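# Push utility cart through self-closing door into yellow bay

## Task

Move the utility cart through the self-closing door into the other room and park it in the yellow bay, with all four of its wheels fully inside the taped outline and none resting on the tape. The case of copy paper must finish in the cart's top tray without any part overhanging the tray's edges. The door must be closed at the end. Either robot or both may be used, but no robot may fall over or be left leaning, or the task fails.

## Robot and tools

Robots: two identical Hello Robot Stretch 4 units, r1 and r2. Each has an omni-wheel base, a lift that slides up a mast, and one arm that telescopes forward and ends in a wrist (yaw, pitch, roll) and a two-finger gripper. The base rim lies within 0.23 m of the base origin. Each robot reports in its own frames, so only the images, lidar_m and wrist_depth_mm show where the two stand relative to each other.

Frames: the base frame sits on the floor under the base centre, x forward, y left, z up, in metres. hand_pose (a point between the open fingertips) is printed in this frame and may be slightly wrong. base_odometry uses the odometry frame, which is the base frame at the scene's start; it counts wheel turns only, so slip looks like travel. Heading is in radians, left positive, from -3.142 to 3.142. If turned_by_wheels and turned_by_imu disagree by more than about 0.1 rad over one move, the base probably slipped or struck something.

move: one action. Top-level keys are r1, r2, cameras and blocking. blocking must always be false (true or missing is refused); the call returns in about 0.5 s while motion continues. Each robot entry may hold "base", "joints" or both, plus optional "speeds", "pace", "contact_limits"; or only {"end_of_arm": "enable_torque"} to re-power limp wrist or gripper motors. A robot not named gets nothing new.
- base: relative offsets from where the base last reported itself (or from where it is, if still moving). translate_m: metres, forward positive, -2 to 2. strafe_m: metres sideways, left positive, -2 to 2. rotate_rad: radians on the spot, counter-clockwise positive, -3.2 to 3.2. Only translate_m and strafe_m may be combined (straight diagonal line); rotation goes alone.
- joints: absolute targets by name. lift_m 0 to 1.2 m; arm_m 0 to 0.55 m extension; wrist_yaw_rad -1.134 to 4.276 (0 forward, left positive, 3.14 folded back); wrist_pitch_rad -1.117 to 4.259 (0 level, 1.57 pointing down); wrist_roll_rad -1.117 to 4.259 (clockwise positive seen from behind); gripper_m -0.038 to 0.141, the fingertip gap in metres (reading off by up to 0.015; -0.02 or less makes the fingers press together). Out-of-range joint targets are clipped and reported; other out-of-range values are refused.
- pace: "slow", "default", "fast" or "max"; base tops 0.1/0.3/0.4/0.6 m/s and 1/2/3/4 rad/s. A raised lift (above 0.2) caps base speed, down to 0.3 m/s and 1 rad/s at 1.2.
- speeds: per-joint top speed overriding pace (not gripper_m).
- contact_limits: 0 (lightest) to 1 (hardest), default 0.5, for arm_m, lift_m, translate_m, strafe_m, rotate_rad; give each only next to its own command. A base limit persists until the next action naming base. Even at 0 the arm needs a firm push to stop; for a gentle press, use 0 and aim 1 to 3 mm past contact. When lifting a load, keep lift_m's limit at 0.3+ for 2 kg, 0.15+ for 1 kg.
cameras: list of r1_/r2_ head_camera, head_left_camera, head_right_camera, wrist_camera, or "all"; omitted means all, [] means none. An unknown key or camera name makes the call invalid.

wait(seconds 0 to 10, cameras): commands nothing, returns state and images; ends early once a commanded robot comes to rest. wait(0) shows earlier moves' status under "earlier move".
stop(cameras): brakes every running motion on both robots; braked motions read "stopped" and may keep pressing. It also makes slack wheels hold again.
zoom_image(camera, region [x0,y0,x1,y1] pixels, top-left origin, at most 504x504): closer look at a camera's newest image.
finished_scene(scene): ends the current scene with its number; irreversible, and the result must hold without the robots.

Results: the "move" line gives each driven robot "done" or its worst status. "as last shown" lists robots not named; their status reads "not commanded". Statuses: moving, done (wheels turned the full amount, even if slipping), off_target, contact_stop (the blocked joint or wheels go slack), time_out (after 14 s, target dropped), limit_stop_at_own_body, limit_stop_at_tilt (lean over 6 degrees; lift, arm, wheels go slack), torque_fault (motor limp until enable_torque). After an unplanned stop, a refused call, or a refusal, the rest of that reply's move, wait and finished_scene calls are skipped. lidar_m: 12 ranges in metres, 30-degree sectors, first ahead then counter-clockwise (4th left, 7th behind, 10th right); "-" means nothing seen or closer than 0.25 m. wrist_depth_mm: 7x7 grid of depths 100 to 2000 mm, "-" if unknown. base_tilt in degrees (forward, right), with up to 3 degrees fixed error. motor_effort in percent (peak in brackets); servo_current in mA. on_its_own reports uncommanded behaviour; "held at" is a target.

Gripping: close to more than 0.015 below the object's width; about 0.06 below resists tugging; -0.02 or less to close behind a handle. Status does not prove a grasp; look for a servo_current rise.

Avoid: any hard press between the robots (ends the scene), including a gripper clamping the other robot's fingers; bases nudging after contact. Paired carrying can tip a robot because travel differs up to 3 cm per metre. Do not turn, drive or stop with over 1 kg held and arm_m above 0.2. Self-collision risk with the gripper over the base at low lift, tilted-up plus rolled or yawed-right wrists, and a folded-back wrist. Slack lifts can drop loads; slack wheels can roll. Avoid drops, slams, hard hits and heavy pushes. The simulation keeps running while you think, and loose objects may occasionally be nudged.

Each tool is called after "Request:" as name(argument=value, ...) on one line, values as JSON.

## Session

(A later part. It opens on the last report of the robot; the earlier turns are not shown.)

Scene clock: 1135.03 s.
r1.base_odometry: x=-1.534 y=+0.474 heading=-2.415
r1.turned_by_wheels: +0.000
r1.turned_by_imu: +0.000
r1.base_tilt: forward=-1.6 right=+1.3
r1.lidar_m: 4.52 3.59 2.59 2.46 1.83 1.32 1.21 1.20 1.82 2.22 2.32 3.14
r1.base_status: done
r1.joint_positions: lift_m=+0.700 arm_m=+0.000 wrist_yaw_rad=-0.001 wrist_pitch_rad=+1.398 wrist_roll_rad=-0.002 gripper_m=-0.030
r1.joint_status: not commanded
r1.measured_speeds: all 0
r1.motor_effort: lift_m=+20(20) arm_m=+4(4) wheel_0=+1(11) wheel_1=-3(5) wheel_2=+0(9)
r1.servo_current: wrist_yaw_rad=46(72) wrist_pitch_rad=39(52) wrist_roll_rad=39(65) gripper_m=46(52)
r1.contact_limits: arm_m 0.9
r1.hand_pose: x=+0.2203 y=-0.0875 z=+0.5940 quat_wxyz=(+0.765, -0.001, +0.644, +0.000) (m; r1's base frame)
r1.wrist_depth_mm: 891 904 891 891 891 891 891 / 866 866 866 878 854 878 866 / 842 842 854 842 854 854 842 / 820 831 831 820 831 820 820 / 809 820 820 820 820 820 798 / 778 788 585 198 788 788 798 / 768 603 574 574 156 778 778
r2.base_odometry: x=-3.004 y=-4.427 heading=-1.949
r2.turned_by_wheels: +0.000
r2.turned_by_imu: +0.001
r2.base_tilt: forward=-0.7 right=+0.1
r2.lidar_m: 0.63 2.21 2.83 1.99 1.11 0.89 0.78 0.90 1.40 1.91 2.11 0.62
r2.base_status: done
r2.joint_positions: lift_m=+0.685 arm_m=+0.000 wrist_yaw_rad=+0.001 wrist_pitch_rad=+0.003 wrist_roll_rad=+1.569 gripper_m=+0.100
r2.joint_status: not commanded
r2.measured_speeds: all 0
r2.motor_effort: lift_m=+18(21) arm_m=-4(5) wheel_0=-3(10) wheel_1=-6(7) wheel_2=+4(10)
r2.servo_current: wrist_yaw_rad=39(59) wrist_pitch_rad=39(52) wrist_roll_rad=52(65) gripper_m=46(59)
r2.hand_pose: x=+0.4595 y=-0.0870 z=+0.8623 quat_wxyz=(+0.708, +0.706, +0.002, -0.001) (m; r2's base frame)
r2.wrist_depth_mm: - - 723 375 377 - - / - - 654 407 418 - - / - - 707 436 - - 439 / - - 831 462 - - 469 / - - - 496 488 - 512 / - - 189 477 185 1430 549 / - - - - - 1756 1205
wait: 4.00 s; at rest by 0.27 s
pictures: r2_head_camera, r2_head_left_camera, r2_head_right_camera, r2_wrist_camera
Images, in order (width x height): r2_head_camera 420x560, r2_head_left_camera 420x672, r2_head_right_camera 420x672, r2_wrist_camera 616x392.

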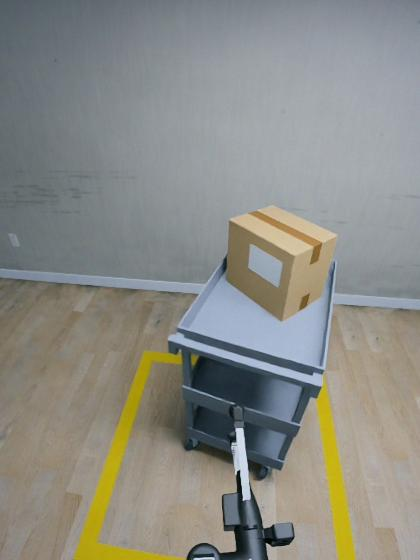

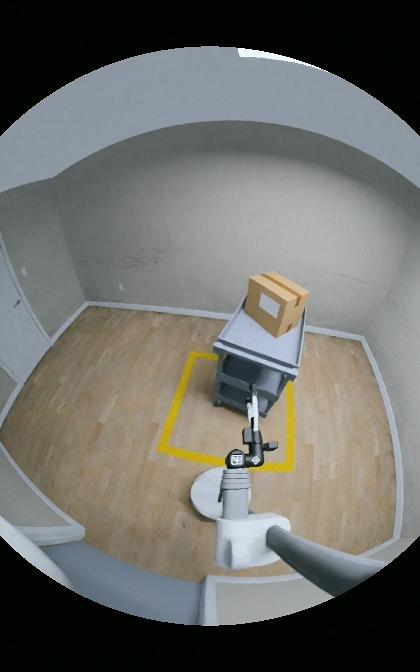

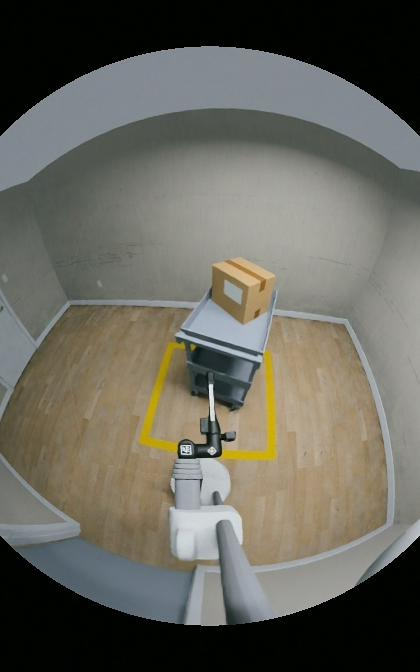

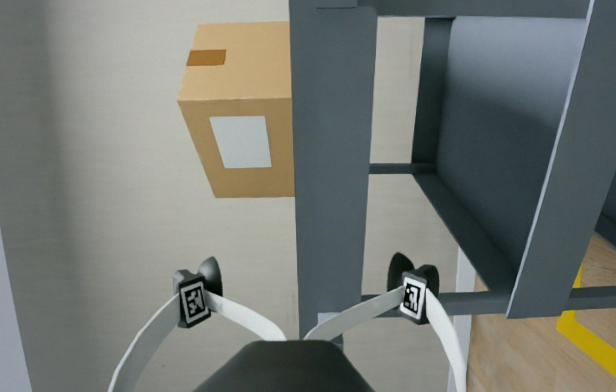

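Request:
move(blocking=false, cameras=[], r2={"base":{"translate_m":0.25},"pace":"slow"})

Request:
wait(seconds=6, cameras=[])

Request:
move(blocking=false, cameras=[], r2={"joints":{"gripper_m":-0.02}})

Request:
wait(seconds=4, cameras=[])

Request:
move(blocking=false, cameras=[], r2={"base":{"translate_m":-0.12,"strafe_m":0.045},"pace":"slow","contact_limits":{"translate_m":0.6}})

Request:
wait(seconds=4, cameras=[])

Request:
move(blocking=false, cameras=[], r2={"joints":{"gripper_m":0.1}})

Request:
wait(seconds=3, cameras=[])

Request:
move(blocking=false, cameras=[], r2={"base":{"translate_m":-0.25},"pace":"slow"})

Request:
wait(seconds=6, cameras=["r2_head_camera","r2_head_left_camera"])

Request:
move(blocking=false, cameras=[], r1={"base":{"rotate_rad":3.14}}, r2={"base":{"strafe_m":0.45},"joints":{"gripper_m":0.0},"pace":"slow"})

Request:
wait(seconds=7, cameras=[])

Request:
wait(seconds=3, cameras=["r1_head_camera","r2_head_camera","r2_head_left_camera"])

Scene clock: 1159.03 s.
move: r2 moving
r1: as last shown
r1.lidar_m: 4.52 3.62 2.61 2.47 1.86 1.31 1.24 1.30 1.80 2.24 2.33 3.13
r1.motor_effort: lift_m=+20(20) arm_m=+4(4) wheel_0=+2(3) wheel_1=-2(3) wheel_2=+0(0)
r1.servo_current: wrist_yaw_rad=33(59) wrist_pitch_rad=39(46) wrist_roll_rad=46(59) gripper_m=46(52)
r1.contact_limits: arm_m 0.9
r1.wrist_depth_mm: 891 891 904 891 891 891 891 / 878 866 878 866 866 866 878 / 854 854 854 842 854 842 831 / 842 820 831 831 831 820 820 / 820 820 798 820 820 809 809 / 788 798 585 198 798 798 788 / 788 597 569 580 156 768 778
r2.base_odometry: x=-3.009 y=-4.439 heading=-1.949
r2.turned_by_wheels: +0.000
r2.turned_by_imu: +0.001
r2.base_tilt: forward=-0.7 right=+0.0
r2.lidar_m: 0.62 2.19 2.85 2.00 1.12 0.87 0.80 0.91 1.42 1.91 2.10 0.62
r2.base_status: translate_m moving
r2.joint_positions: lift_m=+0.685 arm_m=+0.000 wrist_yaw_rad=+0.001 wrist_pitch_rad=+0.003 wrist_roll_rad=+1.569 gripper_m=+0.100
r2.joint_status: not commanded
r2.measured_speeds: translate_m=+0.048 strafe_m=-0.001 rotate_rad=-0.001 lift_m=+0.000 arm_m=+0.000 wrist_yaw_rad=+0.000 wrist_pitch_rad=+0.000 wrist_roll_rad=+0.000
r2.motor_effort: lift_m=+18(19) arm_m=-4(5) wheel_0=+4(7) wheel_1=+5(6) wheel_2=-9(9)
r2.servo_current: wrist_yaw_rad=33(52) wrist_pitch_rad=46(46) wrist_roll_rad=46(59) gripper_m=52(52)
r2.hand_pose: x=+0.4595 y=-0.0870 z=+0.8623 quat_wxyz=(+0.708, +0.706, +0.002, -0.001) (m; r2's base frame)
r2.wrist_depth_mm: - - 707 368 370 - - / - - 634 399 402 - - / - - 707 427 - - 430 / - - 831 452 - - 462 / - - - 484 477 - 500 / - - 188 455 186 549 539 / - - - - - 1756 1205
pictures: none
No camera images: "cameras" was empty.

Scene clock: 1162.33 s.
earlier move: r2 done
r1.base_odometry: x=-1.534 y=+0.474 heading=-2.415
r1.turned_by_wheels: +0.000
r1.turned_by_imu: +0.000
r1.base_tilt: forward=-1.6 right=+1.3
r1.lidar_m: 4.49 3.61 2.60 2.48 1.81 1.29 1.24 1.31 1.79 2.23 2.33 3.16
r1.base_status: not commanded
r1.joint_positions: lift_m=+0.700 arm_m=+0.000 wrist_yaw_rad=-0.001 wrist_pitch_rad=+1.398 wrist_roll_rad=-0.002 gripper_m=-0.030
r1.joint_status: not commanded
r1.measured_speeds: all 0
r1.motor_effort: lift_m=+20(20) arm_m=+4(4) wheel_0=+2(3) wheel_1=-2(3) wheel_2=+0(0)
r1.servo_current: wrist_yaw_rad=46(72) wrist_pitch_rad=46(52) wrist_roll_rad=59(78) gripper_m=52(52)
r1.contact_limits: arm_m 0.9
r1.hand_pose: x=+0.2203 y=-0.0875 z=+0.5940 quat_wxyz=(+0.765, -0.001, +0.644, +0.000) (m; r1's base frame)
r1.wrist_depth_mm: 891 878 904 891 891 891 891 / 854 866 878 878 878 878 866 / 831 854 854 842 854 854 842 / 842 820 831 820 820 820 831 / 809 809 820 820 809 809 798 / 778 788 585 198 798 788 798 / 788 609 569 580 156 778 768
r2.base_odometry: x=-3.097 y=-4.659 heading=-1.949
r2.turned_by_wheels: +0.000
r2.turned_by_imu: +0.001
r2.base_tilt: forward=-0.7 right=+0.1
r2.lidar_m: 0.45 1.95 2.80 2.58 1.39 1.11 1.03 1.17 1.83 1.95 0.44 0.40
r2.base_status: done
r2.joint_positions: lift_m=+0.685 arm_m=+0.000 wrist_yaw_rad=+0.001 wrist_pitch_rad=+0.003 wrist_roll_rad=+1.569 gripper_m=+0.100
r2.joint_status: not commanded
r2.measured_speeds: all 0
r2.motor_effort: lift_m=+18(19) arm_m=-4(5) wheel_0=+3(11) wheel_1=+5(8) wheel_2=-7(11)
r2.servo_current: wrist_yaw_rad=39(59) wrist_pitch_rad=39(52) wrist_roll_rad=52(65) gripper_m=52(59)
r2.hand_pose: x=+0.4595 y=-0.0870 z=+0.8623 quat_wxyz=(+0.708, +0.706, +0.002, -0.001) (m; r2's base frame)
r2.wrist_depth_mm: - 392 397 129 182 - - / - 430 433 135 193 - - / - 500 517 145 207 - - / - - 609 158 222 - - / - - - 167 236 1576 512 / - - 188 181 193 1537 1205 / - - - - - 1397 1060
wait: 3.30 of 6 s (r2 has come to rest)
pictures: none
No camera images: "cameras" was empty.

Scene clock: 1162.83 s.
move: r2 moving
r1: as last shown
r1.base_tilt: forward=-1.6 right=+1.2
r1.lidar_m: 4.52 3.60 2.62 2.47 1.85 1.32 1.22 1.30 1.82 2.24 2.32 3.14
r1.motor_effort: lift_m=+20(20) arm_m=+4(4) wheel_0=+3(3) wheel_1=-2(3) wheel_2=+0(0)
r1.servo_current: wrist_yaw_rad=52(59) wrist_pitch_rad=33(46) wrist_roll_rad=39(59) gripper_m=39(52)
r1.contact_limits: arm_m 0.9
r1.wrist_depth_mm: 891 917 891 917 891 891 891 / 878 878 866 878 854 866 891 / 842 854 854 842 842 842 854 / 831 831 820 831 831 820 820 / 798 820 820 809 798 798 809 / 788 798 580 198 788 778 798 / 768 609 569 574 156 768 788
r2.base_odometry: x=-3.097 y=-4.659 heading=-1.949
r2.turned_by_wheels: +0.000
r2.turned_by_imu: +0.000
r2.base_tilt: forward=-0.7 right=+0.1
r2.lidar_m: 0.45 1.96 2.78 2.59 1.36 1.15 1.04 1.13 1.82 1.95 0.44 0.40
r2.base_status: not commanded
r2.joint_positions: lift_m=+0.685 arm_m=+0.000 wrist_yaw_rad=+0.001 wrist_pitch_rad=+0.003 wrist_roll_rad=+1.569 gripper_m=+0.083
r2.joint_status: gripper_m moving
r2.measured_speeds: all 0
r2.motor_effort: lift_m=+18(18) arm_m=-4(5) wheel_0=+3(4) wheel_1=+5(5) wheel_2=-7(7)
r2.servo_current: wrist_yaw_rad=39(52) wrist_pitch_rad=46(46) wrist_roll_rad=52(59) gripper_m=117(117)
r2.hand_pose: x=+0.4595 y=-0.0870 z=+0.8623 quat_wxyz=(+0.708, +0.706, +0.002, -0.001) (m; r2's base frame)
r2.wrist_depth_mm: - 399 399 129 181 - - / - 430 433 136 194 - - / - 496 512 145 208 - - / - - 603 156 223 - - / - - - 170 233 1537 508 / - - 187 182 190 1537 1205 / - - - - - 329 1078
pictures: none
No camera images: "cameras" was empty.

Scene clock: 1164.27 s.
earlier move: r2 done
r1.base_odometry: x=-1.534 y=+0.474 heading=-2.415
r1.turned_by_wheels: +0.000
r1.turned_by_imu: +0.000
r1.base_tilt: forward=-1.6 right=+1.3
r1.lidar_m: 4.52 3.59 2.59 2.47 1.83 1.33 1.22 1.30 1.82 2.25 2.31 3.14
r1.base_status: not commanded
r1.joint_positions: lift_m=+0.700 arm_m=+0.000 wrist_yaw_rad=-0.001 wrist_pitch_rad=+1.398 wrist_roll_rad=-0.002 gripper_m=-0.030
r1.joint_status: not commanded
r1.measured_speeds: all 0
r1.motor_effort: lift_m=+20(20) arm_m=+4(4) wheel_0=+2(3) wheel_1=-2(3) wheel_2=+0(0)
r1.servo_current: wrist_yaw_rad=59(65) wrist_pitch_rad=33(46) wrist_roll_rad=39(78) gripper_m=39(52)
r1.contact_limits: arm_m 0.9
r1.hand_pose: x=+0.2203 y=-0.0875 z=+0.5940 quat_wxyz=(+0.765, -0.001, +0.644, +0.000) (m; r1's base frame)
r1.wrist_depth_mm: 891 891 904 891 878 904 891 / 866 866 866 866 866 866 866 / 854 842 842 854 866 854 842 / 842 842 842 831 831 831 831 / 809 809 820 809 809 798 798 / 788 788 585 198 778 798 788 / 788 597 564 569 156 788 778
r2.base_odometry: x=-3.097 y=-4.659 heading=-1.949
r2.turned_by_wheels: +0.000
r2.turned_by_imu: +0.000
r2.base_tilt: forward=-0.7 right=+0.1
r2.lidar_m: 0.42 1.97 2.82 2.57 1.41 1.12 1.03 1.13 1.80 1.95 0.43 0.38
r2.base_status: not commanded
r2.joint_positions: lift_m=+0.685 arm_m=+0.000 wrist_yaw_rad=+0.001 wrist_pitch_rad=+0.003 wrist_roll_rad=+1.569 gripper_m=-0.019
r2.joint_status: all done
r2.measured_speeds: all 0
r2.motor_effort: lift_m=+18(19) arm_m=-4(5) wheel_0=+2(4) wheel_1=+4(5) wheel_2=-5(7)
r2.servo_current: wrist_yaw_rad=59(59) wrist_pitch_rad=39(46) wrist_roll_rad=46(59) gripper_m=104(247)
r2.hand_pose: x=+0.4595 y=-0.0870 z=+0.8623 quat_wxyz=(+0.708, +0.706, +0.002, -0.001) (m; r2's base frame)
r2.wrist_depth_mm: - 384 387 120 174 - - / - 421 424 126 186 - - / - 500 512 135 198 - - / - - 603 145 215 - - / - - - 157 229 1576 496 / - - 182 170 178 1499 1205 / - - - - - 319 1078
wait: 1.43 of 4 s (r2 has come to rest)
pictures: none
No camera images: "cameras" was empty.

Scene clock: 1164.77 s.
move: r2 moving
r1: as last shown
r1.base_tilt: forward=-1.6 right=+1.2
r1.lidar_m: 4.51 3.60 2.60 2.49 1.81 1.33 1.25 1.30 1.79 2.22 2.32 3.11
r1.motor_effort: lift_m=+20(20) arm_m=+4(4) wheel_0=+2(2) wheel_1=-2(3) wheel_2=+0(0)
r1.servo_current: wrist_yaw_rad=52(59) wrist_pitch_rad=33(52) wrist_roll_rad=52(59) gripper_m=46(46)
r1.contact_limits: arm_m 0.9
r1.wrist_depth_mm: 891 891 891 891 891 891 891 / 878 866 878 878 878 878 878 / 842 831 842 842 842 842 842 / 831 831 831 831 831 831 831 / 798 820 809 820 809 820 809 / 798 788 585 198 798 788 809 / 778 609 569 580 156 778 778
r2.base_odometry: x=-3.088 y=-4.650 heading=-1.949
r2.turned_by_wheels: +0.000
r2.turned_by_imu: +0.000
r2.base_tilt: forward=-0.7 right=+0.1
r2.lidar_m: 0.44 1.97 2.78 2.56 1.36 1.11 1.03 1.14 1.79 1.95 0.42 0.39
r2.base_status: translate_m moving; strafe_m moving
r2.joint_positions: lift_m=+0.685 arm_m=+0.000 wrist_yaw_rad=+0.001 wrist_pitch_rad=+0.003 wrist_roll_rad=+1.569 gripper_m=-0.019
r2.joint_status: not commanded
r2.measured_speeds: translate_m=-0.049 strafe_m=+0.017 rotate_rad=-0.001 lift_m=+0.000 arm_m=+0.000 wrist_yaw_rad=+0.000 wrist_pitch_rad=+0.000 wrist_roll_rad=+0.000
r2.motor_effort: lift_m=+18(18) arm_m=-4(4) wheel_0=-10(11) wheel_1=-6(6) wheel_2=+12(12)
r2.servo_current: wrist_yaw_rad=39(59) wrist_pitch_rad=39(46) wrist_roll_rad=78(78) gripper_m=111(117)
r2.contact_limits: translate_m 0.6
r2.hand_pose: x=+0.4595 y=-0.0870 z=+0.8623 quat_wxyz=(+0.708, +0.706, +0.002, -0.001) (m; r2's base frame)
r2.wrist_depth_mm: - 387 392 123 178 - - / - 421 427 129 187 - - / - 500 508 138 202 - - / - - 597 148 216 - - / - - - 159 230 1576 504 / - - 182 172 178 1499 1205 / - - - - - 317 1118
pictures: none
No camera images: "cameras" was empty.

Scene clock: 1166.77 s.
earlier move: r2 done
r1.base_odometry: x=-1.534 y=+0.474 heading=-2.415
r1.turned_by_wheels: +0.000
r1.turned_by_imu: +0.000
r1.base_tilt: forward=-1.6 right=+1.3
r1.lidar_m: 4.52 3.60 2.59 2.46 1.83 1.32 1.25 1.30 1.80 2.23 2.30 3.14
r1.base_status: not commanded
r1.joint_positions: lift_m=+0.700 arm_m=+0.000 wrist_yaw_rad=-0.001 wrist_pitch_rad=+1.398 wrist_roll_rad=-0.002 gripper_m=-0.030
r1.joint_status: not commanded
r1.measured_speeds: all 0
r1.motor_effort: lift_m=+20(20) arm_m=+4(4) wheel_0=+2(3) wheel_1=-2(3) wheel_2=+0(0)
r1.servo_current: wrist_yaw_rad=59(65) wrist_pitch_rad=39(52) wrist_roll_rad=59(65) gripper_m=46(46)
r1.contact_limits: arm_m 0.9
r1.hand_pose: x=+0.2203 y=-0.0875 z=+0.5940 quat_wxyz=(+0.765, -0.001, +0.644, +0.000) (m; r1's base frame)
r1.wrist_depth_mm: 878 904 891 891 878 891 904 / 854 866 866 854 891 878 866 / 842 842 854 842 842 854 842 / 820 831 842 831 831 820 820 / 820 809 820 809 809 809 809 / 788 798 585 198 809 788 798 / 778 609 574 574 156 768 778
r2.base_odometry: x=-3.010 y=-4.565 heading=-1.950
r2.turned_by_wheels: -0.001
r2.turned_by_imu: -0.001
r2.base_tilt: forward=-0.6 right=+0.1
r2.lidar_m: 0.43 2.10 2.77 2.29 1.27 1.00 0.93 0.99 1.58 1.97 0.43 0.40
r2.base_status: done
r2.joint_positions: lift_m=+0.685 arm_m=+0.000 wrist_yaw_rad=-0.002 wrist_pitch_rad=+0.003 wrist_roll_rad=+1.569 gripper_m=-0.019
r2.joint_status: not commanded
r2.measured_speeds: all 0
r2.motor_effort: lift_m=+18(19) arm_m=-4(5) wheel_0=-6(14) wheel_1=-6(8) wheel_2=+3(13)
r2.servo_current: wrist_yaw_rad=39(59) wrist_pitch_rad=39(52) wrist_roll_rad=46(78) gripper_m=104(117)
r2.contact_limits: translate_m 0.6
r2.hand_pose: x=+0.4591 y=-0.0881 z=+0.8623 quat_wxyz=(+0.708, +0.706, +0.000, -0.002) (m; r2's base frame)
r2.wrist_depth_mm: - 421 430 132 186 - - / - 418 421 138 195 - - / - 484 492 145 208 - - / - - 580 155 218 - - / - - - 164 231 1708 - / - - 182 174 179 1464 484 / - - - - - 1618 1205
wait: 2.00 of 4 s (r2 has come to rest)
pictures: none
No camera images: "cameras" was empty.

Scene clock: 1167.27 s.
move: r2 moving
r1: as last shown
r1.lidar_m: 4.49 3.61 2.61 2.47 1.84 1.34 1.25 1.30 1.77 2.24 2.33 3.13
r1.servo_current: wrist_yaw_rad=46(59) wrist_pitch_rad=39(46) wrist_roll_rad=46(59) gripper_m=52(52)
r1.contact_limits: arm_m 0.9
r1.wrist_depth_mm: 891 904 878 904 878 891 878 / 878 878 878 878 878 878 878 / 842 842 854 854 854 854 842 / 831 842 831 831 820 842 831 / 809 798 809 809 820 798 809 / 788 788 591 198 798 798 798 / 778 603 564 564 156 778 788
r2.base_odometry: x=-3.010 y=-4.565 heading=-1.950
r2.turned_by_wheels: +0.000
r2.turned_by_imu: +0.000
r2.base_tilt: forward=-0.7 right=+0.1
r2.lidar_m: 0.43 2.11 2.77 2.31 1.24 1.00 0.88 1.01 1.56 1.97 0.47 0.42
r2.base_status: not commanded
r2.joint_positions: lift_m=+0.685 arm_m=+0.000 wrist_yaw_rad=-0.002 wrist_pitch_rad=+0.003 wrist_roll_rad=+1.569 gripper_m=+0.005
r2.joint_status: gripper_m moving
r2.measured_speeds: translate_m=+0.000 strafe_m=+0.000 rotate_rad=+0.001 lift_m=+0.000 arm_m=+0.000 wrist_yaw_rad=+0.000 wrist_pitch_rad=+0.000 wrist_roll_rad=+0.000
r2.motor_effort: lift_m=+18(19) arm_m=-4(4) wheel_0=-6(7) wheel_1=-6(6) wheel_2=+3(3)
r2.servo_current: wrist_yaw_rad=39(52) wrist_pitch_rad=46(46) wrist_roll_rad=46(52) gripper_m=104(111)
r2.contact_limits: translate_m 0.6
r2.hand_pose: x=+0.4591 y=-0.0881 z=+0.8623 quat_wxyz=(+0.708, +0.706, +0.000, -0.002) (m; r2's base frame)
r2.wrist_depth_mm: - 421 427 132 185 - - / - 418 424 138 195 - - / - 484 488 145 208 - - / - - 580 156 219 - - / - - - 165 231 1708 - / - - 187 174 181 1661 480 / - - - - - 1708 1205
pictures: none
No camera images: "cameras" was empty.

Scene clock: 1168.70 s.
earlier move: r2 done
r1.base_odometry: x=-1.534 y=+0.474 heading=-2.415
r1.turned_by_wheels: +0.000
r1.turned_by_imu: +0.000
r1.base_tilt: forward=-1.6 right=+1.3
r1.lidar_m: 4.50 3.63 2.61 2.48 1.85 1.32 1.26 1.30 1.80 2.24 2.30 3.14
r1.base_status: not commanded
r1.joint_positions: lift_m=+0.700 arm_m=+0.000 wrist_yaw_rad=-0.001 wrist_pitch_rad=+1.398 wrist_roll_rad=-0.002 gripper_m=-0.030
r1.joint_status: not commanded
r1.measured_speeds: all 0
r1.motor_effort: lift_m=+20(20) arm_m=+4(4) wheel_0=+2(3) wheel_1=-2(3) wheel_2=+0(0)
r1.servo_current: wrist_yaw_rad=39(59) wrist_pitch_rad=46(52) wrist_roll_rad=52(65) gripper_m=39(52)
r1.contact_limits: arm_m 0.9
r1.hand_pose: x=+0.2203 y=-0.0875 z=+0.5940 quat_wxyz=(+0.765, -0.001, +0.644, +0.000) (m; r1's base frame)
r1.wrist_depth_mm: 891 891 917 904 904 878 891 / 878 878 878 854 854 866 866 / 842 854 842 854 842 842 842 / 831 831 831 842 842 831 820 / 809 809 809 820 809 798 809 / 788 809 591 198 798 798 798 / 778 609 569 574 156 768 788
r2.base_odometry: x=-3.010 y=-4.565 heading=-1.950
r2.turned_by_wheels: +0.000
r2.turned_by_imu: +0.000
r2.base_tilt: forward=-0.7 right=+0.1
r2.lidar_m: 0.42 2.08 2.73 2.27 1.24 1.01 0.91 1.00 1.60 1.98 0.45 0.41
r2.base_status: not commanded
r2.joint_positions: lift_m=+0.685 arm_m=+0.000 wrist_yaw_rad=-0.002 wrist_pitch_rad=+0.003 wrist_roll_rad=+1.569 gripper_m=+0.100
r2.joint_status: all done
r2.measured_speeds: all 0
r2.motor_effort: lift_m=+18(19) arm_m=-4(5) wheel_0=-3(7) wheel_1=-4(6) wheel_2=+2(3)
r2.servo_current: wrist_yaw_rad=46(59) wrist_pitch_rad=39(52) wrist_roll_rad=59(65) gripper_m=46(111)
r2.contact_limits: translate_m 0.6
r2.hand_pose: x=+0.4591 y=-0.0881 z=+0.8623 quat_wxyz=(+0.708, +0.706, +0.000, -0.002) (m; r2's base frame)
r2.wrist_depth_mm: - 413 421 137 191 - - / - 430 433 144 201 - - / - 488 504 152 213 - - / - - 603 161 226 - - / - - - 174 236 1708 517 / - - 189 180 194 1537 1229 / - - - - - 1708 1160
wait: 1.43 of 3 s (r2 has come to rest)
pictures: none
No camera images: "cameras" was empty.

Scene clock: 1169.20 s.
move: r2 moving
r1: as last shown
r1.lidar_m: 4.51 3.62 2.60 2.47 1.84 1.32 1.25 1.30 1.78 2.24 2.31 3.15
r1.servo_current: wrist_yaw_rad=46(65) wrist_pitch_rad=39(46) wrist_roll_rad=39(72) gripper_m=39(52)
r1.contact_limits: arm_m 0.9
r1.wrist_depth_mm: 891 904 891 891 891 878 891 / 878 866 878 878 878 878 878 / 842 842 854 831 842 854 854 / 831 831 831 820 831 820 820 / 820 809 798 798 809 820 809 / 788 798 585 198 788 788 788 / 768 609 580 574 156 778 778
r2.base_odometry: x=-3.006 y=-4.553 heading=-1.950
r2.turned_by_wheels: +0.000
r2.turned_by_imu: +0.000
r2.base_tilt: forward=-0.6 right=+0.1
r2.lidar_m: 0.45 2.12 2.75 2.25 1.24 0.97 0.89 1.00 1.58 1.97 0.45 0.41
r2.base_status: translate_m moving
r2.joint_positions: lift_m=+0.685 arm_m=+0.000 wrist_yaw_rad=-0.002 wrist_pitch_rad=+0.003 wrist_roll_rad=+1.569 gripper_m=+0.100
r2.joint_status: not commanded
r2.measured_speeds: translate_m=-0.049 strafe_m=+0.000 rotate_rad=-0.003 lift_m=+0.000 arm_m=+0.000 wrist_yaw_rad=+0.000 wrist_pitch_rad=+0.000 wrist_roll_rad=+0.000
r2.motor_effort: lift_m=+18(19) arm_m=-4(5) wheel_0=-7(8) wheel_1=-4(7) wheel_2=+10(10)
r2.servo_current: wrist_yaw_rad=52(59) wrist_pitch_rad=33(46) wrist_roll_rad=72(72) gripper_m=59(59)
r2.hand_pose: x=+0.4591 y=-0.0881 z=+0.8623 quat_wxyz=(+0.708, +0.706, +0.000, -0.002) (m; r2's base frame)
r2.wrist_depth_mm: - 427 436 145 200 - - / - 436 442 155 211 768 - / - 496 517 166 224 - - / - - 609 176 234 - - / - - - 185 249 1708 525 / - - 188 193 193 1537 477 / - - - - - 1430 1060
pictures: none
No camera images: "cameras" was empty.

Scene clock: 1172.47 s.
earlier move: r2 done
r1.base_odometry: x=-1.534 y=+0.474 heading=-2.415
r1.turned_by_wheels: +0.000
r1.turned_by_imu: +0.000
r1.base_tilt: forward=-1.5 right=+1.3
r1.lidar_m: 4.51 3.61 2.60 2.47 1.84 1.32 1.24 1.30 1.79 2.24 2.32 3.12
r1.base_status: not commanded
r1.joint_positions: lift_m=+0.700 arm_m=+0.000 wrist_yaw_rad=-0.001 wrist_pitch_rad=+1.398 wrist_roll_rad=-0.002 gripper_m=-0.030
r1.joint_status: not commanded
r1.measured_speeds: all 0
r1.motor_effort: lift_m=+20(20) arm_m=+4(4) wheel_0=+2(3) wheel_1=-2(3) wheel_2=+0(0)
r1.servo_current: wrist_yaw_rad=46(72) wrist_pitch_rad=39(52) wrist_roll_rad=33(78) gripper_m=39(52)
r1.contact_limits: arm_m 0.9
r1.hand_pose: x=+0.2203 y=-0.0875 z=+0.5940 quat_wxyz=(+0.765, -0.001, +0.644, +0.000) (m; r1's base frame)
r1.wrist_depth_mm: 904 891 878 891 891 904 891 / 866 866 878 878 866 866 866 / 842 866 842 842 831 831 842 / 831 842 831 820 842 842 831 / 809 809 809 809 809 820 809 / 798 788 580 198 798 788 778 / 778 603 569 574 156 778 778
r2.base_odometry: x=-2.918 y=-4.333 heading=-1.950
r2.turned_by_wheels: +0.000
r2.turned_by_imu: +0.000
r2.base_tilt: forward=-0.7 right=+0.0
r2.lidar_m: 0.63 2.36 2.80 1.72 0.94 0.75 0.66 0.75 1.14 1.94 2.15 0.63
r2.base_status: done
r2.joint_positions: lift_m=+0.685 arm_m=+0.000 wrist_yaw_rad=-0.002 wrist_pitch_rad=+0.003 wrist_roll_rad=+1.569 gripper_m=+0.100
r2.joint_status: not commanded
r2.measured_speeds: all 0
r2.motor_effort: lift_m=+18(19) arm_m=-4(5) wheel_0=-5(9) wheel_1=-4(8) wheel_2=+4(10)
r2.servo_current: wrist_yaw_rad=33(59) wrist_pitch_rad=46(46) wrist_roll_rad=46(72) gripper_m=46(59)
r2.hand_pose: x=+0.4591 y=-0.0881 z=+0.8623 quat_wxyz=(+0.708, +0.706, +0.000, -0.002) (m; r2's base frame)
r2.wrist_depth_mm: - - 768 399 399 - - / - - 668 424 991 - 433 / - - 715 442 - - 452 / - - 831 477 - - 480 / - - - 500 492 - 508 / - - 192 525 195 554 544 / - - - - - 1921 1205
wait: 3.27 of 6 s (r2 has come to rest)
pictures: r2_head_camera, r2_head_left_camera
Images, in order (width x height): r2_head_camera 420x560, r2_head_left_camera 420x672.

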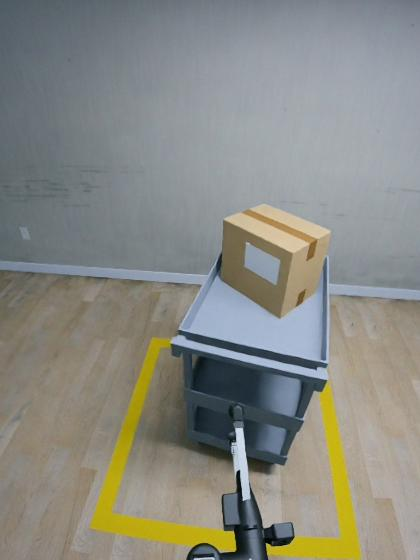

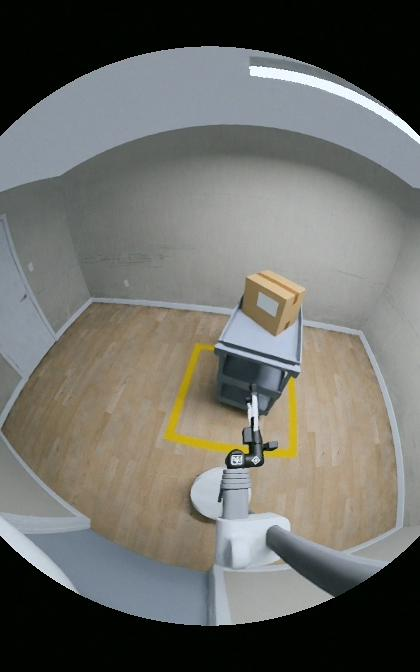

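Scene clock: 1172.97 s.
move: r1 moving; r2 moving
r1.base_odometry: x=-1.534 y=+0.474 heading=-2.163
r1.turned_by_wheels: +0.252
r1.turned_by_imu: +0.253
r1.base_tilt: forward=-1.6 right=+1.3
r1.lidar_m: 4.50 2.96 2.50 2.49 1.50 1.24 1.25 1.46 2.25 2.23 2.56 4.30
r1.base_status: rotate_rad moving
r1.joint_positions: lift_m=+0.700 arm_m=+0.000 wrist_yaw_rad=-0.001 wrist_pitch_rad=+1.398 wrist_roll_rad=-0.002 gripper_m=-0.030
r1.joint_status: not commanded
r1.measured_speeds: translate_m=+0.000 strafe_m=+0.001 rotate_rad=+0.977 lift_m=+0.000 arm_m=+0.000 wrist_yaw_rad=+0.000 wrist_pitch_rad=+0.000 wrist_roll_rad=+0.000
r1.motor_effort: lift_m=+20(20) arm_m=+4(4) wheel_0=-7(10) wheel_1=-6(7) wheel_2=-5(7)
r1.servo_current: wrist_yaw_rad=59(65) wrist_pitch_rad=39(46) wrist_roll_rad=39(65) gripper_m=39(46)
r1.contact_limits: arm_m 0.9
r1.hand_pose: x=+0.2203 y=-0.0875 z=+0.5940 quat_wxyz=(+0.765, -0.001, +0.644, +0.000) (m; r1's base frame)
r1.wrist_depth_mm: 891 891 891 891 904 891 891 / 878 866 866 866 878 866 866 / 854 842 842 854 842 842 842 / 831 831 820 820 831 820 831 / 809 809 809 809 820 820 820 / 798 788 580 199 798 809 798 / 778 603 569 569 164 778 778
r2.base_odometry: x=-2.905 y=-4.338 heading=-1.950
r2.turned_by_wheels: +0.000
r2.turned_by_imu: +0.000
r2.base_tilt: forward=-0.6 right=+0.0
r2.lidar_m: 0.65 2.34 2.80 1.64 0.96 0.73 0.66 0.73 1.13 1.95 2.16 0.63
r2.base_status: strafe_m moving
r2.joint_positions: lift_m=+0.685 arm_m=+0.000 wrist_yaw_rad=-0.002 wrist_pitch_rad=+0.003 wrist_roll_rad=+1.569 gripper_m=+0.091
r2.joint_status: gripper_m moving
r2.measured_speeds: translate_m=+0.000 strafe_m=+0.055 rotate_rad=-0.001 lift_m=+0.000 arm_m=+0.000 wrist_yaw_rad=+0.000 wrist_pitch_rad=+0.000 wrist_roll_rad=+0.000
r2.motor_effort: lift_m=+18(19) arm_m=-4(5) wheel_0=-10(10) wheel_1=+6(9) wheel_2=+0(3)
r2.servo_current: wrist_yaw_rad=33(52) wrist_pitch_rad=46(46) wrist_roll_rad=52(59) gripper_m=85(85)
r2.hand_pose: x=+0.4591 y=-0.0881 z=+0.8623 quat_wxyz=(+0.708, +0.706, +0.000, -0.002) (m; r2's base frame)
r2.wrist_depth_mm: - - 750 399 - - - / - - 661 427 991 - 433 / - - 732 452 - - 459 / - - 854 477 - - 480 / - - - 508 500 1921 512 / - - 192 530 193 1397 549 / - - - - - 1756 1205
pictures: none
No camera images: "cameras" was empty.

Scene clock: 1175.33 s.
earlier move: r1 done; r2 moving
r1.base_odometry: x=-1.534 y=+0.473 heading=+0.724
r1.turned_by_wheels: +2.888
r1.turned_by_imu: +2.903
r1.base_tilt: forward=-1.6 right=+1.3
r1.lidar_m: 1.26 1.24 1.75 2.23 2.29 3.06 - 3.71 2.65 2.52 1.90 1.33
r1.base_status: done
r1.joint_positions: lift_m=+0.700 arm_m=+0.000 wrist_yaw_rad=-0.001 wrist_pitch_rad=+1.398 wrist_roll_rad=-0.002 gripper_m=-0.030
r1.joint_status: not commanded
r1.measured_speeds: all 0
r1.motor_effort: lift_m=+20(20) arm_m=+4(4) wheel_0=-1(10) wheel_1=+0(8) wheel_2=-2(9)
r1.servo_current: wrist_yaw_rad=39(72) wrist_pitch_rad=46(52) wrist_roll_rad=52(65) gripper_m=46(52)
r1.contact_limits: arm_m 0.9
r1.hand_pose: x=+0.2203 y=-0.0875 z=+0.5940 quat_wxyz=(+0.765, -0.001, +0.644, +0.000) (m; r1's base frame)
r1.wrist_depth_mm: 904 904 891 891 891 891 891 / 866 866 866 878 866 866 878 / 854 854 854 854 854 854 854 / 820 842 820 831 831 831 831 / 820 809 809 798 809 809 809 / 788 798 580 198 788 788 788 / 778 597 574 574 163 778 788
r2.base_odometry: x=-2.692 y=-4.423 heading=-1.950
r2.turned_by_wheels: +0.000
r2.turned_by_imu: +0.001
r2.base_tilt: forward=-0.7 right=+0.1
r2.lidar_m: 0.71 2.39 2.57 1.62 0.90 0.72 0.69 0.69 1.10 2.17 0.82 0.72
r2.base_status: strafe_m moving
r2.joint_positions: lift_m=+0.685 arm_m=+0.000 wrist_yaw_rad=-0.002 wrist_pitch_rad=+0.003 wrist_roll_rad=+1.569 gripper_m=+0.019
r2.joint_status: gripper_m moving
r2.measured_speeds: translate_m=+0.001 strafe_m=+0.100 rotate_rad=-0.008 lift_m=+0.000 arm_m=+0.000 wrist_yaw_rad=+0.000 wrist_pitch_rad=+0.000 wrist_roll_rad=+0.000
r2.motor_effort: lift_m=+18(19) arm_m=-4(5) wheel_0=-5(11) wheel_1=+5(9) wheel_2=+0(3)
r2.servo_current: wrist_yaw_rad=52(65) wrist_pitch_rad=46(52) wrist_roll_rad=46(65) gripper_m=104(117)
r2.hand_pose: x=+0.4591 y=-0.0881 z=+0.8623 quat_wxyz=(+0.708, +0.706, +0.000, -0.002) (m; r2's base frame)
r2.wrist_depth_mm: - - 723 477 - - 484 / - - 820 500 1060 - 508 / - - - 521 549 549 539 / - - - - - 1708 1205 / - - - - - 1708 1229 / - - 194 207 186 1618 1205 / - - - - - 1708 1205
wait: 2.37 of 7 s (r1 has come to rest)
pictures: none
No camera images: "cameras" was empty.

Scene clock: 1178.10 s.
earlier move: r2 done
r1.base_odometry: x=-1.534 y=+0.473 heading=+0.724
r1.turned_by_wheels: +0.000
r1.turned_by_imu: +0.000
r1.base_tilt: forward=-1.6 right=+1.3
r1.lidar_m: 1.24 1.23 1.75 2.22 2.30 3.05 - 3.71 2.63 2.49 1.90 1.33
r1.base_status: done
r1.joint_positions: lift_m=+0.700 arm_m=+0.000 wrist_yaw_rad=-0.001 wrist_pitch_rad=+1.398 wrist_roll_rad=-0.002 gripper_m=-0.030
r1.joint_status: not commanded
r1.measured_speeds: all 0
r1.motor_effort: lift_m=+20(20) arm_m=+4(4) wheel_0=-1(10) wheel_1=+0(8) wheel_2=-2(9)
r1.servo_current: wrist_yaw_rad=39(72) wrist_pitch_rad=39(52) wrist_roll_rad=33(65) gripper_m=39(52)
r1.contact_limits: arm_m 0.9
r1.hand_pose: x=+0.2203 y=-0.0875 z=+0.5940 quat_wxyz=(+0.765, -0.001, +0.644, +0.000) (m; r1's base frame)
r1.wrist_depth_mm: 904 891 904 891 878 878 878 / 866 854 866 878 878 878 878 / 842 842 842 854 842 854 842 / 820 842 820 820 831 831 831 / 798 820 809 809 820 809 820 / 788 809 591 198 778 798 788 / 778 603 569 580 163 778 778
r2.base_odometry: x=-2.500 y=-4.499 heading=-1.950
r2.turned_by_wheels: +0.000
r2.turned_by_imu: +0.001
r2.base_tilt: forward=-0.7 right=+0.1
r2.lidar_m: 2.21 2.44 2.32 1.55 0.76 0.68 0.67 0.75 1.04 2.40 0.91 0.80
r2.base_status: done
r2.joint_positions: lift_m=+0.685 arm_m=+0.000 wrist_yaw_rad=-0.002 wrist_pitch_rad=+0.003 wrist_roll_rad=+1.569 gripper_m=+0.001
r2.joint_status: all done
r2.measured_speeds: all 0
r2.motor_effort: lift_m=+18(19) arm_m=-4(5) wheel_0=-4(11) wheel_1=+3(9) wheel_2=+0(3)
r2.servo_current: wrist_yaw_rad=52(65) wrist_pitch_rad=46(52) wrist_roll_rad=46(65) gripper_m=72(117)
r2.hand_pose: x=+0.4591 y=-0.0881 z=+0.8623 quat_wxyz=(+0.708, +0.706, +0.000, -0.002) (m; r2's base frame)
r2.wrist_depth_mm: - - - 535 539 1464 1118 / - - - - - 1661 1138 / - - - - - 1708 1205 / - - - - - 1708 1182 / - - - - - 1756 1182 / - - - 193 181 1756 1182 / - - - - - 1499 1205
wait: 2.77 of 3 s (r2 has come to rest)
pictures: r1_head_camera, r2_head_camera, r2_head_left_camera
Images, in order (width x height): r1_head_camera 420x560, r2_head_camera 420x560, r2_head_left_camera 420x672.

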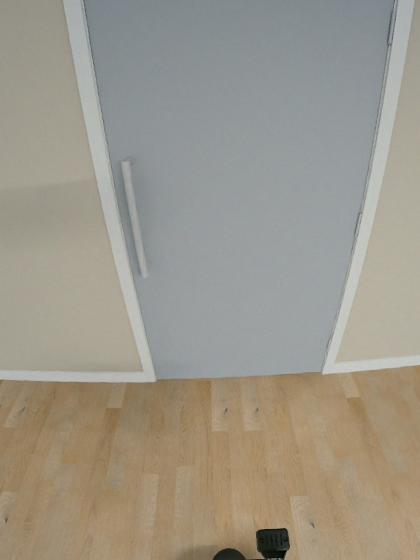

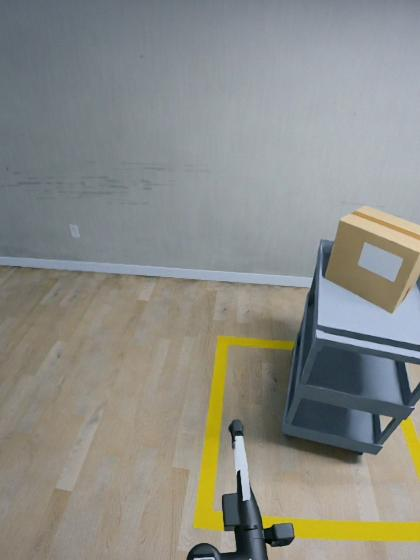

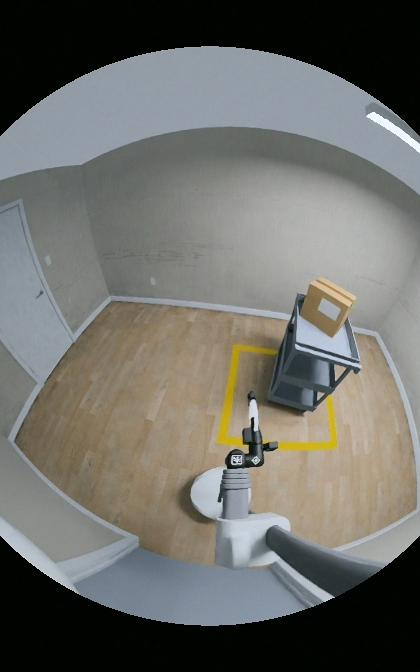

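Request:
zoom_image(camera="r2_head_camera", region=[190, 300, 420, 540])

Request:
move(blocking=false, cameras=[], r2={"base":{"translate_m":0.9,"strafe_m":0.5}})

Request:
wait(seconds=7, cameras=[])

Request:
move(blocking=false, cameras=[], r2={"base":{"rotate_rad":-1.3}})

Request:
wait(seconds=6, cameras=["r2_head_camera","r2_head_right_camera"])

Request:
zoom_image(camera="r2_head_camera", region=[0, 200, 420, 560])

Scaled by 2.100 from the camera's 420x560 image, which has a finer 1200x1600 frame.

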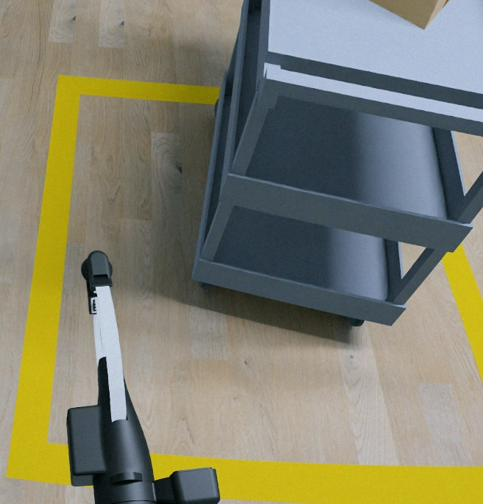

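Scene clock: 1187.20 s.
move: r2 moving
r1: as last shown
r1.lidar_m: 1.25 1.24 1.73 2.23 2.29 3.10 - 3.70 2.63 2.51 1.87 1.32
r1.motor_effort: lift_m=+20(20) arm_m=+4(4) wheel_0=-2(2) wheel_1=+0(1) wheel_2=-2(2)
r1.servo_current: wrist_yaw_rad=46(59) wrist_pitch_rad=39(46) wrist_roll_rad=39(59) gripper_m=39(52)
r1.contact_limits: arm_m 0.9
r1.wrist_depth_mm: 891 891 891 904 878 891 891 / 878 866 878 866 866 866 878 / 842 842 842 854 854 854 842 / 820 842 831 842 831 831 831 / 798 820 809 809 820 820 831 / 798 788 591 199 788 788 788 / 778 603 569 574 163 778 778
r2.base_odometry: x=-2.495 y=-4.535 heading=-1.950
r2.turned_by_wheels: +0.000
r2.turned_by_imu: +0.001
r2.base_tilt: forward=-0.7 right=+0.1
r2.lidar_m: 2.18 2.43 2.35 1.60 0.77 0.72 0.70 0.78 1.09 2.41 0.88 0.77
r2.base_status: translate_m moving; strafe_m moving
r2.joint_positions: lift_m=+0.685 arm_m=+0.000 wrist_yaw_rad=-0.002 wrist_pitch_rad=+0.003 wrist_roll_rad=+1.569 gripper_m=+0.001
r2.joint_status: not commanded
r2.measured_speeds: translate_m=+0.121 strafe_m=+0.068 rotate_rad=-0.001 lift_m=+0.000 arm_m=+0.000 wrist_yaw_rad=+0.000 wrist_pitch_rad=+0.000 wrist_roll_rad=+0.000
r2.motor_effort: lift_m=+19(19) arm_m=-4(5) wheel_0=+2(8) wheel_1=+9(11) wheel_2=-12(12)
r2.servo_current: wrist_yaw_rad=33(52) wrist_pitch_rad=39(46) wrist_roll_rad=52(52) gripper_m=65(65)
r2.hand_pose: x=+0.4591 y=-0.0881 z=+0.8623 quat_wxyz=(+0.708, +0.706, +0.000, -0.002) (m; r2's base frame)
r2.wrist_depth_mm: - - - - - 1576 1138 / - - - - - 1756 1229 / - - - - - 1756 1138 / - - - - - 1708 1205 / - - - - - 1756 1229 / - - - 193 182 1708 1205 / - - - - - 1537 1205
pictures: none
No camera images: "cameras" was empty.

Scene clock: 1191.47 s.
earlier move: r2 done
r1.base_odometry: x=-1.534 y=+0.473 heading=+0.724
r1.turned_by_wheels: +0.000
r1.turned_by_imu: +0.000
r1.base_tilt: forward=-1.6 right=+1.3
r1.lidar_m: 1.26 1.21 1.74 2.22 2.30 3.07 - 3.70 2.67 2.51 1.89 1.34
r1.base_status: not commanded
r1.joint_positions: lift_m=+0.700 arm_m=+0.000 wrist_yaw_rad=-0.001 wrist_pitch_rad=+1.398 wrist_roll_rad=-0.002 gripper_m=-0.030
r1.joint_status: not commanded
r1.measured_speeds: all 0
r1.motor_effort: lift_m=+20(20) arm_m=+4(4) wheel_0=-1(2) wheel_1=+0(1) wheel_2=-2(2)
r1.servo_current: wrist_yaw_rad=39(72) wrist_pitch_rad=46(52) wrist_roll_rad=33(78) gripper_m=39(52)
r1.contact_limits: arm_m 0.9
r1.hand_pose: x=+0.2203 y=-0.0875 z=+0.5940 quat_wxyz=(+0.765, -0.001, +0.644, +0.000) (m; r1's base frame)
r1.wrist_depth_mm: 891 904 904 891 878 878 904 / 866 866 866 891 878 866 866 / 854 854 854 854 854 842 842 / 820 831 831 831 831 831 831 / 809 820 809 809 809 809 820 / 798 788 585 198 798 788 798 / 778 603 564 574 163 768 768
r2.base_odometry: x=-2.369 y=-5.520 heading=-1.950
r2.turned_by_wheels: +0.000
r2.turned_by_imu: +0.002
r2.base_tilt: forward=-0.7 right=+0.1
r2.lidar_m: 1.40 1.56 1.71 1.71 1.74 1.41 1.39 1.65 2.44 0.85 1.06 1.43
r2.base_status: done
r2.joint_positions: lift_m=+0.685 arm_m=+0.000 wrist_yaw_rad=-0.002 wrist_pitch_rad=+0.003 wrist_roll_rad=+1.569 gripper_m=+0.001
r2.joint_status: not commanded
r2.measured_speeds: all 0
r2.motor_effort: lift_m=+18(19) arm_m=-5(5) wheel_0=+5(9) wheel_1=+3(12) wheel_2=-4(14)
r2.servo_current: wrist_yaw_rad=59(59) wrist_pitch_rad=39(46) wrist_roll_rad=52(65) gripper_m=65(72)
r2.hand_pose: x=+0.4591 y=-0.0881 z=+0.8623 quat_wxyz=(+0.708, +0.706, +0.000, -0.002) (m; r2's base frame)
r2.wrist_depth_mm: - - - - - - 1098 / - - - - - - 1098 / - - - - - - 1138 / - - - - - - 1160 / - - - - - - 1205 / - - 184 191 174 - 1205 / - 116 - - - - 1205
wait: 4.27 of 7 s (r2 has come to rest)
pictures: none
No camera images: "cameras" was empty.

Scene clock: 1191.97 s.
move: r2 moving
r1: as last shown
r1.lidar_m: 1.26 1.21 1.76 2.21 2.31 3.06 - 3.70 2.63 2.51 1.86 1.30
r1.motor_effort: lift_m=+20(20) arm_m=+4(4) wheel_0=-1(2) wheel_1=+0(0) wheel_2=-2(2)
r1.servo_current: wrist_yaw_rad=46(65) wrist_pitch_rad=46(46) wrist_roll_rad=52(59) gripper_m=39(46)
r1.contact_limits: arm_m 0.9
r1.wrist_depth_mm: 891 891 904 904 904 891 891 / 866 866 866 866 878 878 878 / 854 842 842 854 854 831 866 / 842 831 831 842 820 831 854 / 809 798 809 820 820 809 831 / 798 798 591 198 798 798 788 / 768 603 574 569 163 778 778
r2.base_odometry: x=-2.369 y=-5.520 heading=-2.201
r2.turned_by_wheels: -0.252
r2.turned_by_imu: -0.244
r2.base_tilt: forward=-0.7 right=+0.1
r2.lidar_m: 1.39 1.42 1.83 1.68 1.75 1.50 1.38 1.51 1.85 0.87 0.94 1.49
r2.base_status: rotate_rad moving
r2.joint_positions: lift_m=+0.685 arm_m=+0.000 wrist_yaw_rad=-0.002 wrist_pitch_rad=+0.003 wrist_roll_rad=+1.569 gripper_m=+0.001
r2.joint_status: not commanded
r2.measured_speeds: translate_m=+0.000 strafe_m=-0.001 rotate_rad=-0.966 lift_m=+0.000 arm_m=+0.000 wrist_yaw_rad=+0.000 wrist_pitch_rad=+0.000 wrist_roll_rad=+0.000
r2.motor_effort: lift_m=+19(19) arm_m=-5(5) wheel_0=+8(11) wheel_1=+11(11) wheel_2=+10(11)
r2.servo_current: wrist_yaw_rad=46(46) wrist_pitch_rad=39(46) wrist_roll_rad=46(52) gripper_m=65(72)
r2.hand_pose: x=+0.4591 y=-0.0881 z=+0.8623 quat_wxyz=(+0.708, +0.706, +0.000, -0.002) (m; r2's base frame)
r2.wrist_depth_mm: - - - - - - 1182 / - - - - - - 1160 / - - - - - - 1182 / - - - - - - 1182 / - - - - - - 1160 / - - 183 192 175 - 1138 / - 116 - - - - 1160
pictures: none
No camera images: "cameras" was empty.

Scene clock: 1193.37 s.
earlier move: r2 done
r1.base_odometry: x=-1.534 y=+0.473 heading=+0.724
r1.turned_by_wheels: +0.000
r1.turned_by_imu: +0.000
r1.base_tilt: forward=-1.6 right=+1.3
r1.lidar_m: 1.25 1.21 1.75 2.21 2.29 3.05 - 3.72 2.65 2.51 1.84 1.33
r1.base_status: not commanded
r1.joint_positions: lift_m=+0.700 arm_m=+0.000 wrist_yaw_rad=-0.001 wrist_pitch_rad=+1.398 wrist_roll_rad=-0.002 gripper_m=-0.030
r1.joint_status: not commanded
r1.measured_speeds: all 0
r1.motor_effort: lift_m=+20(20) arm_m=+4(4) wheel_0=-1(2) wheel_1=+0(0) wheel_2=-2(2)
r1.servo_current: wrist_yaw_rad=46(72) wrist_pitch_rad=39(46) wrist_roll_rad=52(72) gripper_m=46(52)
r1.contact_limits: arm_m 0.9
r1.hand_pose: x=+0.2203 y=-0.0875 z=+0.5940 quat_wxyz=(+0.765, -0.001, +0.644, +0.000) (m; r1's base frame)
r1.wrist_depth_mm: 891 891 878 878 878 891 891 / 866 866 866 878 878 854 866 / 842 866 854 842 842 842 854 / 831 820 831 831 831 831 842 / 809 820 820 820 820 809 798 / 798 788 591 198 798 788 798 / 768 603 574 574 163 778 778
r2.base_odometry: x=-2.369 y=-5.520 heading=+3.034
r2.turned_by_wheels: -1.047
r2.turned_by_imu: -1.019
r2.base_tilt: forward=-0.7 right=+0.1
r2.lidar_m: 0.94 1.50 1.41 1.42 1.86 1.69 1.74 1.52 1.38 1.50 1.82 0.89
r2.base_status: done
r2.joint_positions: lift_m=+0.685 arm_m=+0.000 wrist_yaw_rad=-0.002 wrist_pitch_rad=+0.003 wrist_roll_rad=+1.569 gripper_m=+0.001
r2.joint_status: not commanded
r2.measured_speeds: all 0
r2.motor_effort: lift_m=+18(19) arm_m=-4(5) wheel_0=+4(11) wheel_1=+3(11) wheel_2=+5(12)
r2.servo_current: wrist_yaw_rad=46(65) wrist_pitch_rad=46(46) wrist_roll_rad=46(65) gripper_m=59(72)
r2.hand_pose: x=+0.4591 y=-0.0881 z=+0.8623 quat_wxyz=(+0.708, +0.706, +0.000, -0.002) (m; r2's base frame)
r2.wrist_depth_mm: - - - - - 732 976 / - - - - - - - / - - 931 891 - - - / - - 878 866 - - - / - - - 878 - 1537 1042 / - - 188 192 181 1618 1205 / - 116 - - - 1499 1182
wait: 1.40 of 6 s (r2 has come to rest)
pictures: r2_head_camera, r2_head_right_camera
Images, in order (width x height): r2_head_camera 420x560, r2_head_right_camera 420x672.

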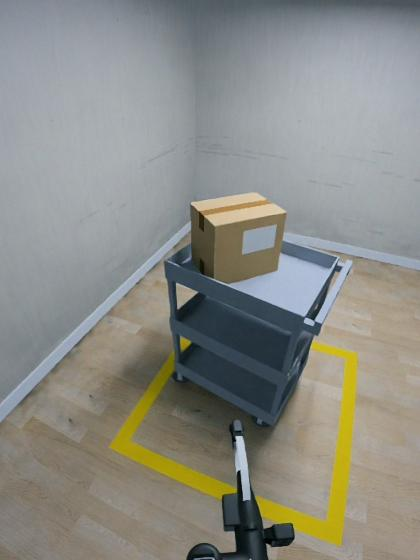

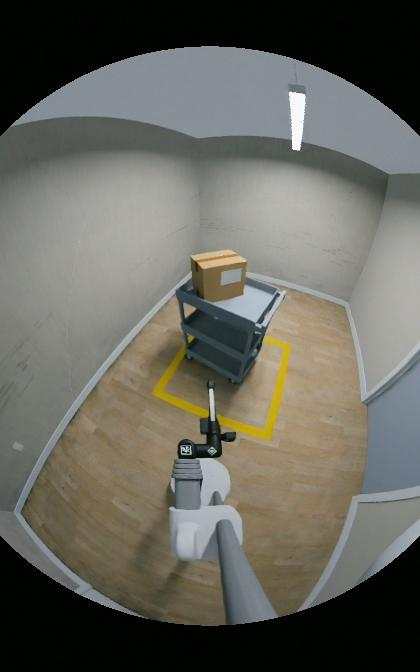

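Scaled by 1.200 from the camera's 420x560 image, which has a finer 1200x1600 frame.

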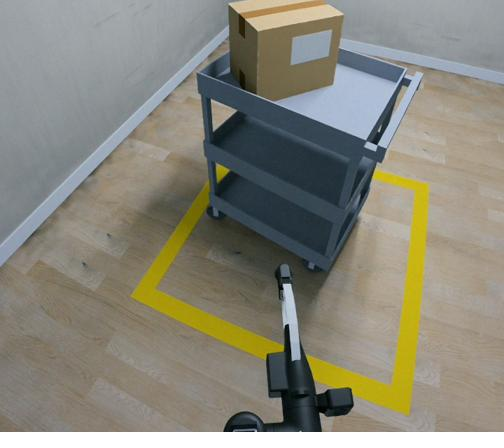

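Request:
zoom_image(camera="r2_head_camera", region=[130, 320, 230, 420])

Request:
zoom_image(camera="r2_head_camera", region=[90, 180, 380, 460])

Scaled by 5.040 from the camera's 420x560 image, which has a finer 1200x1600 frame.

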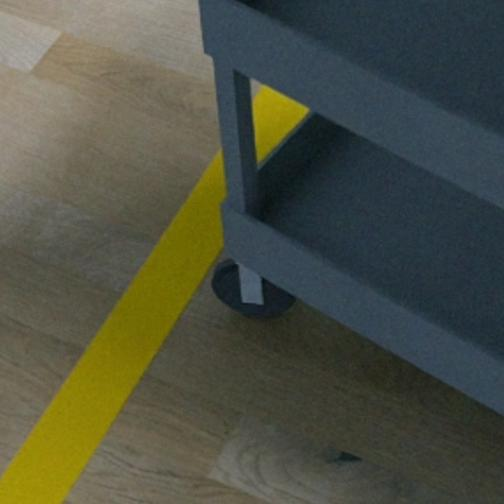

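Scaled by 1.738 from the camera's 420x560 image, which has a finer 1200x1600 frame.

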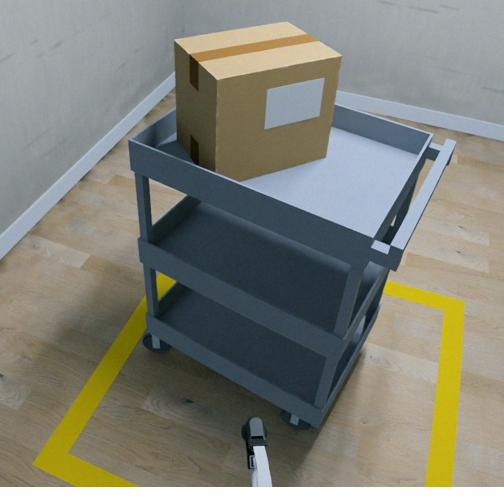

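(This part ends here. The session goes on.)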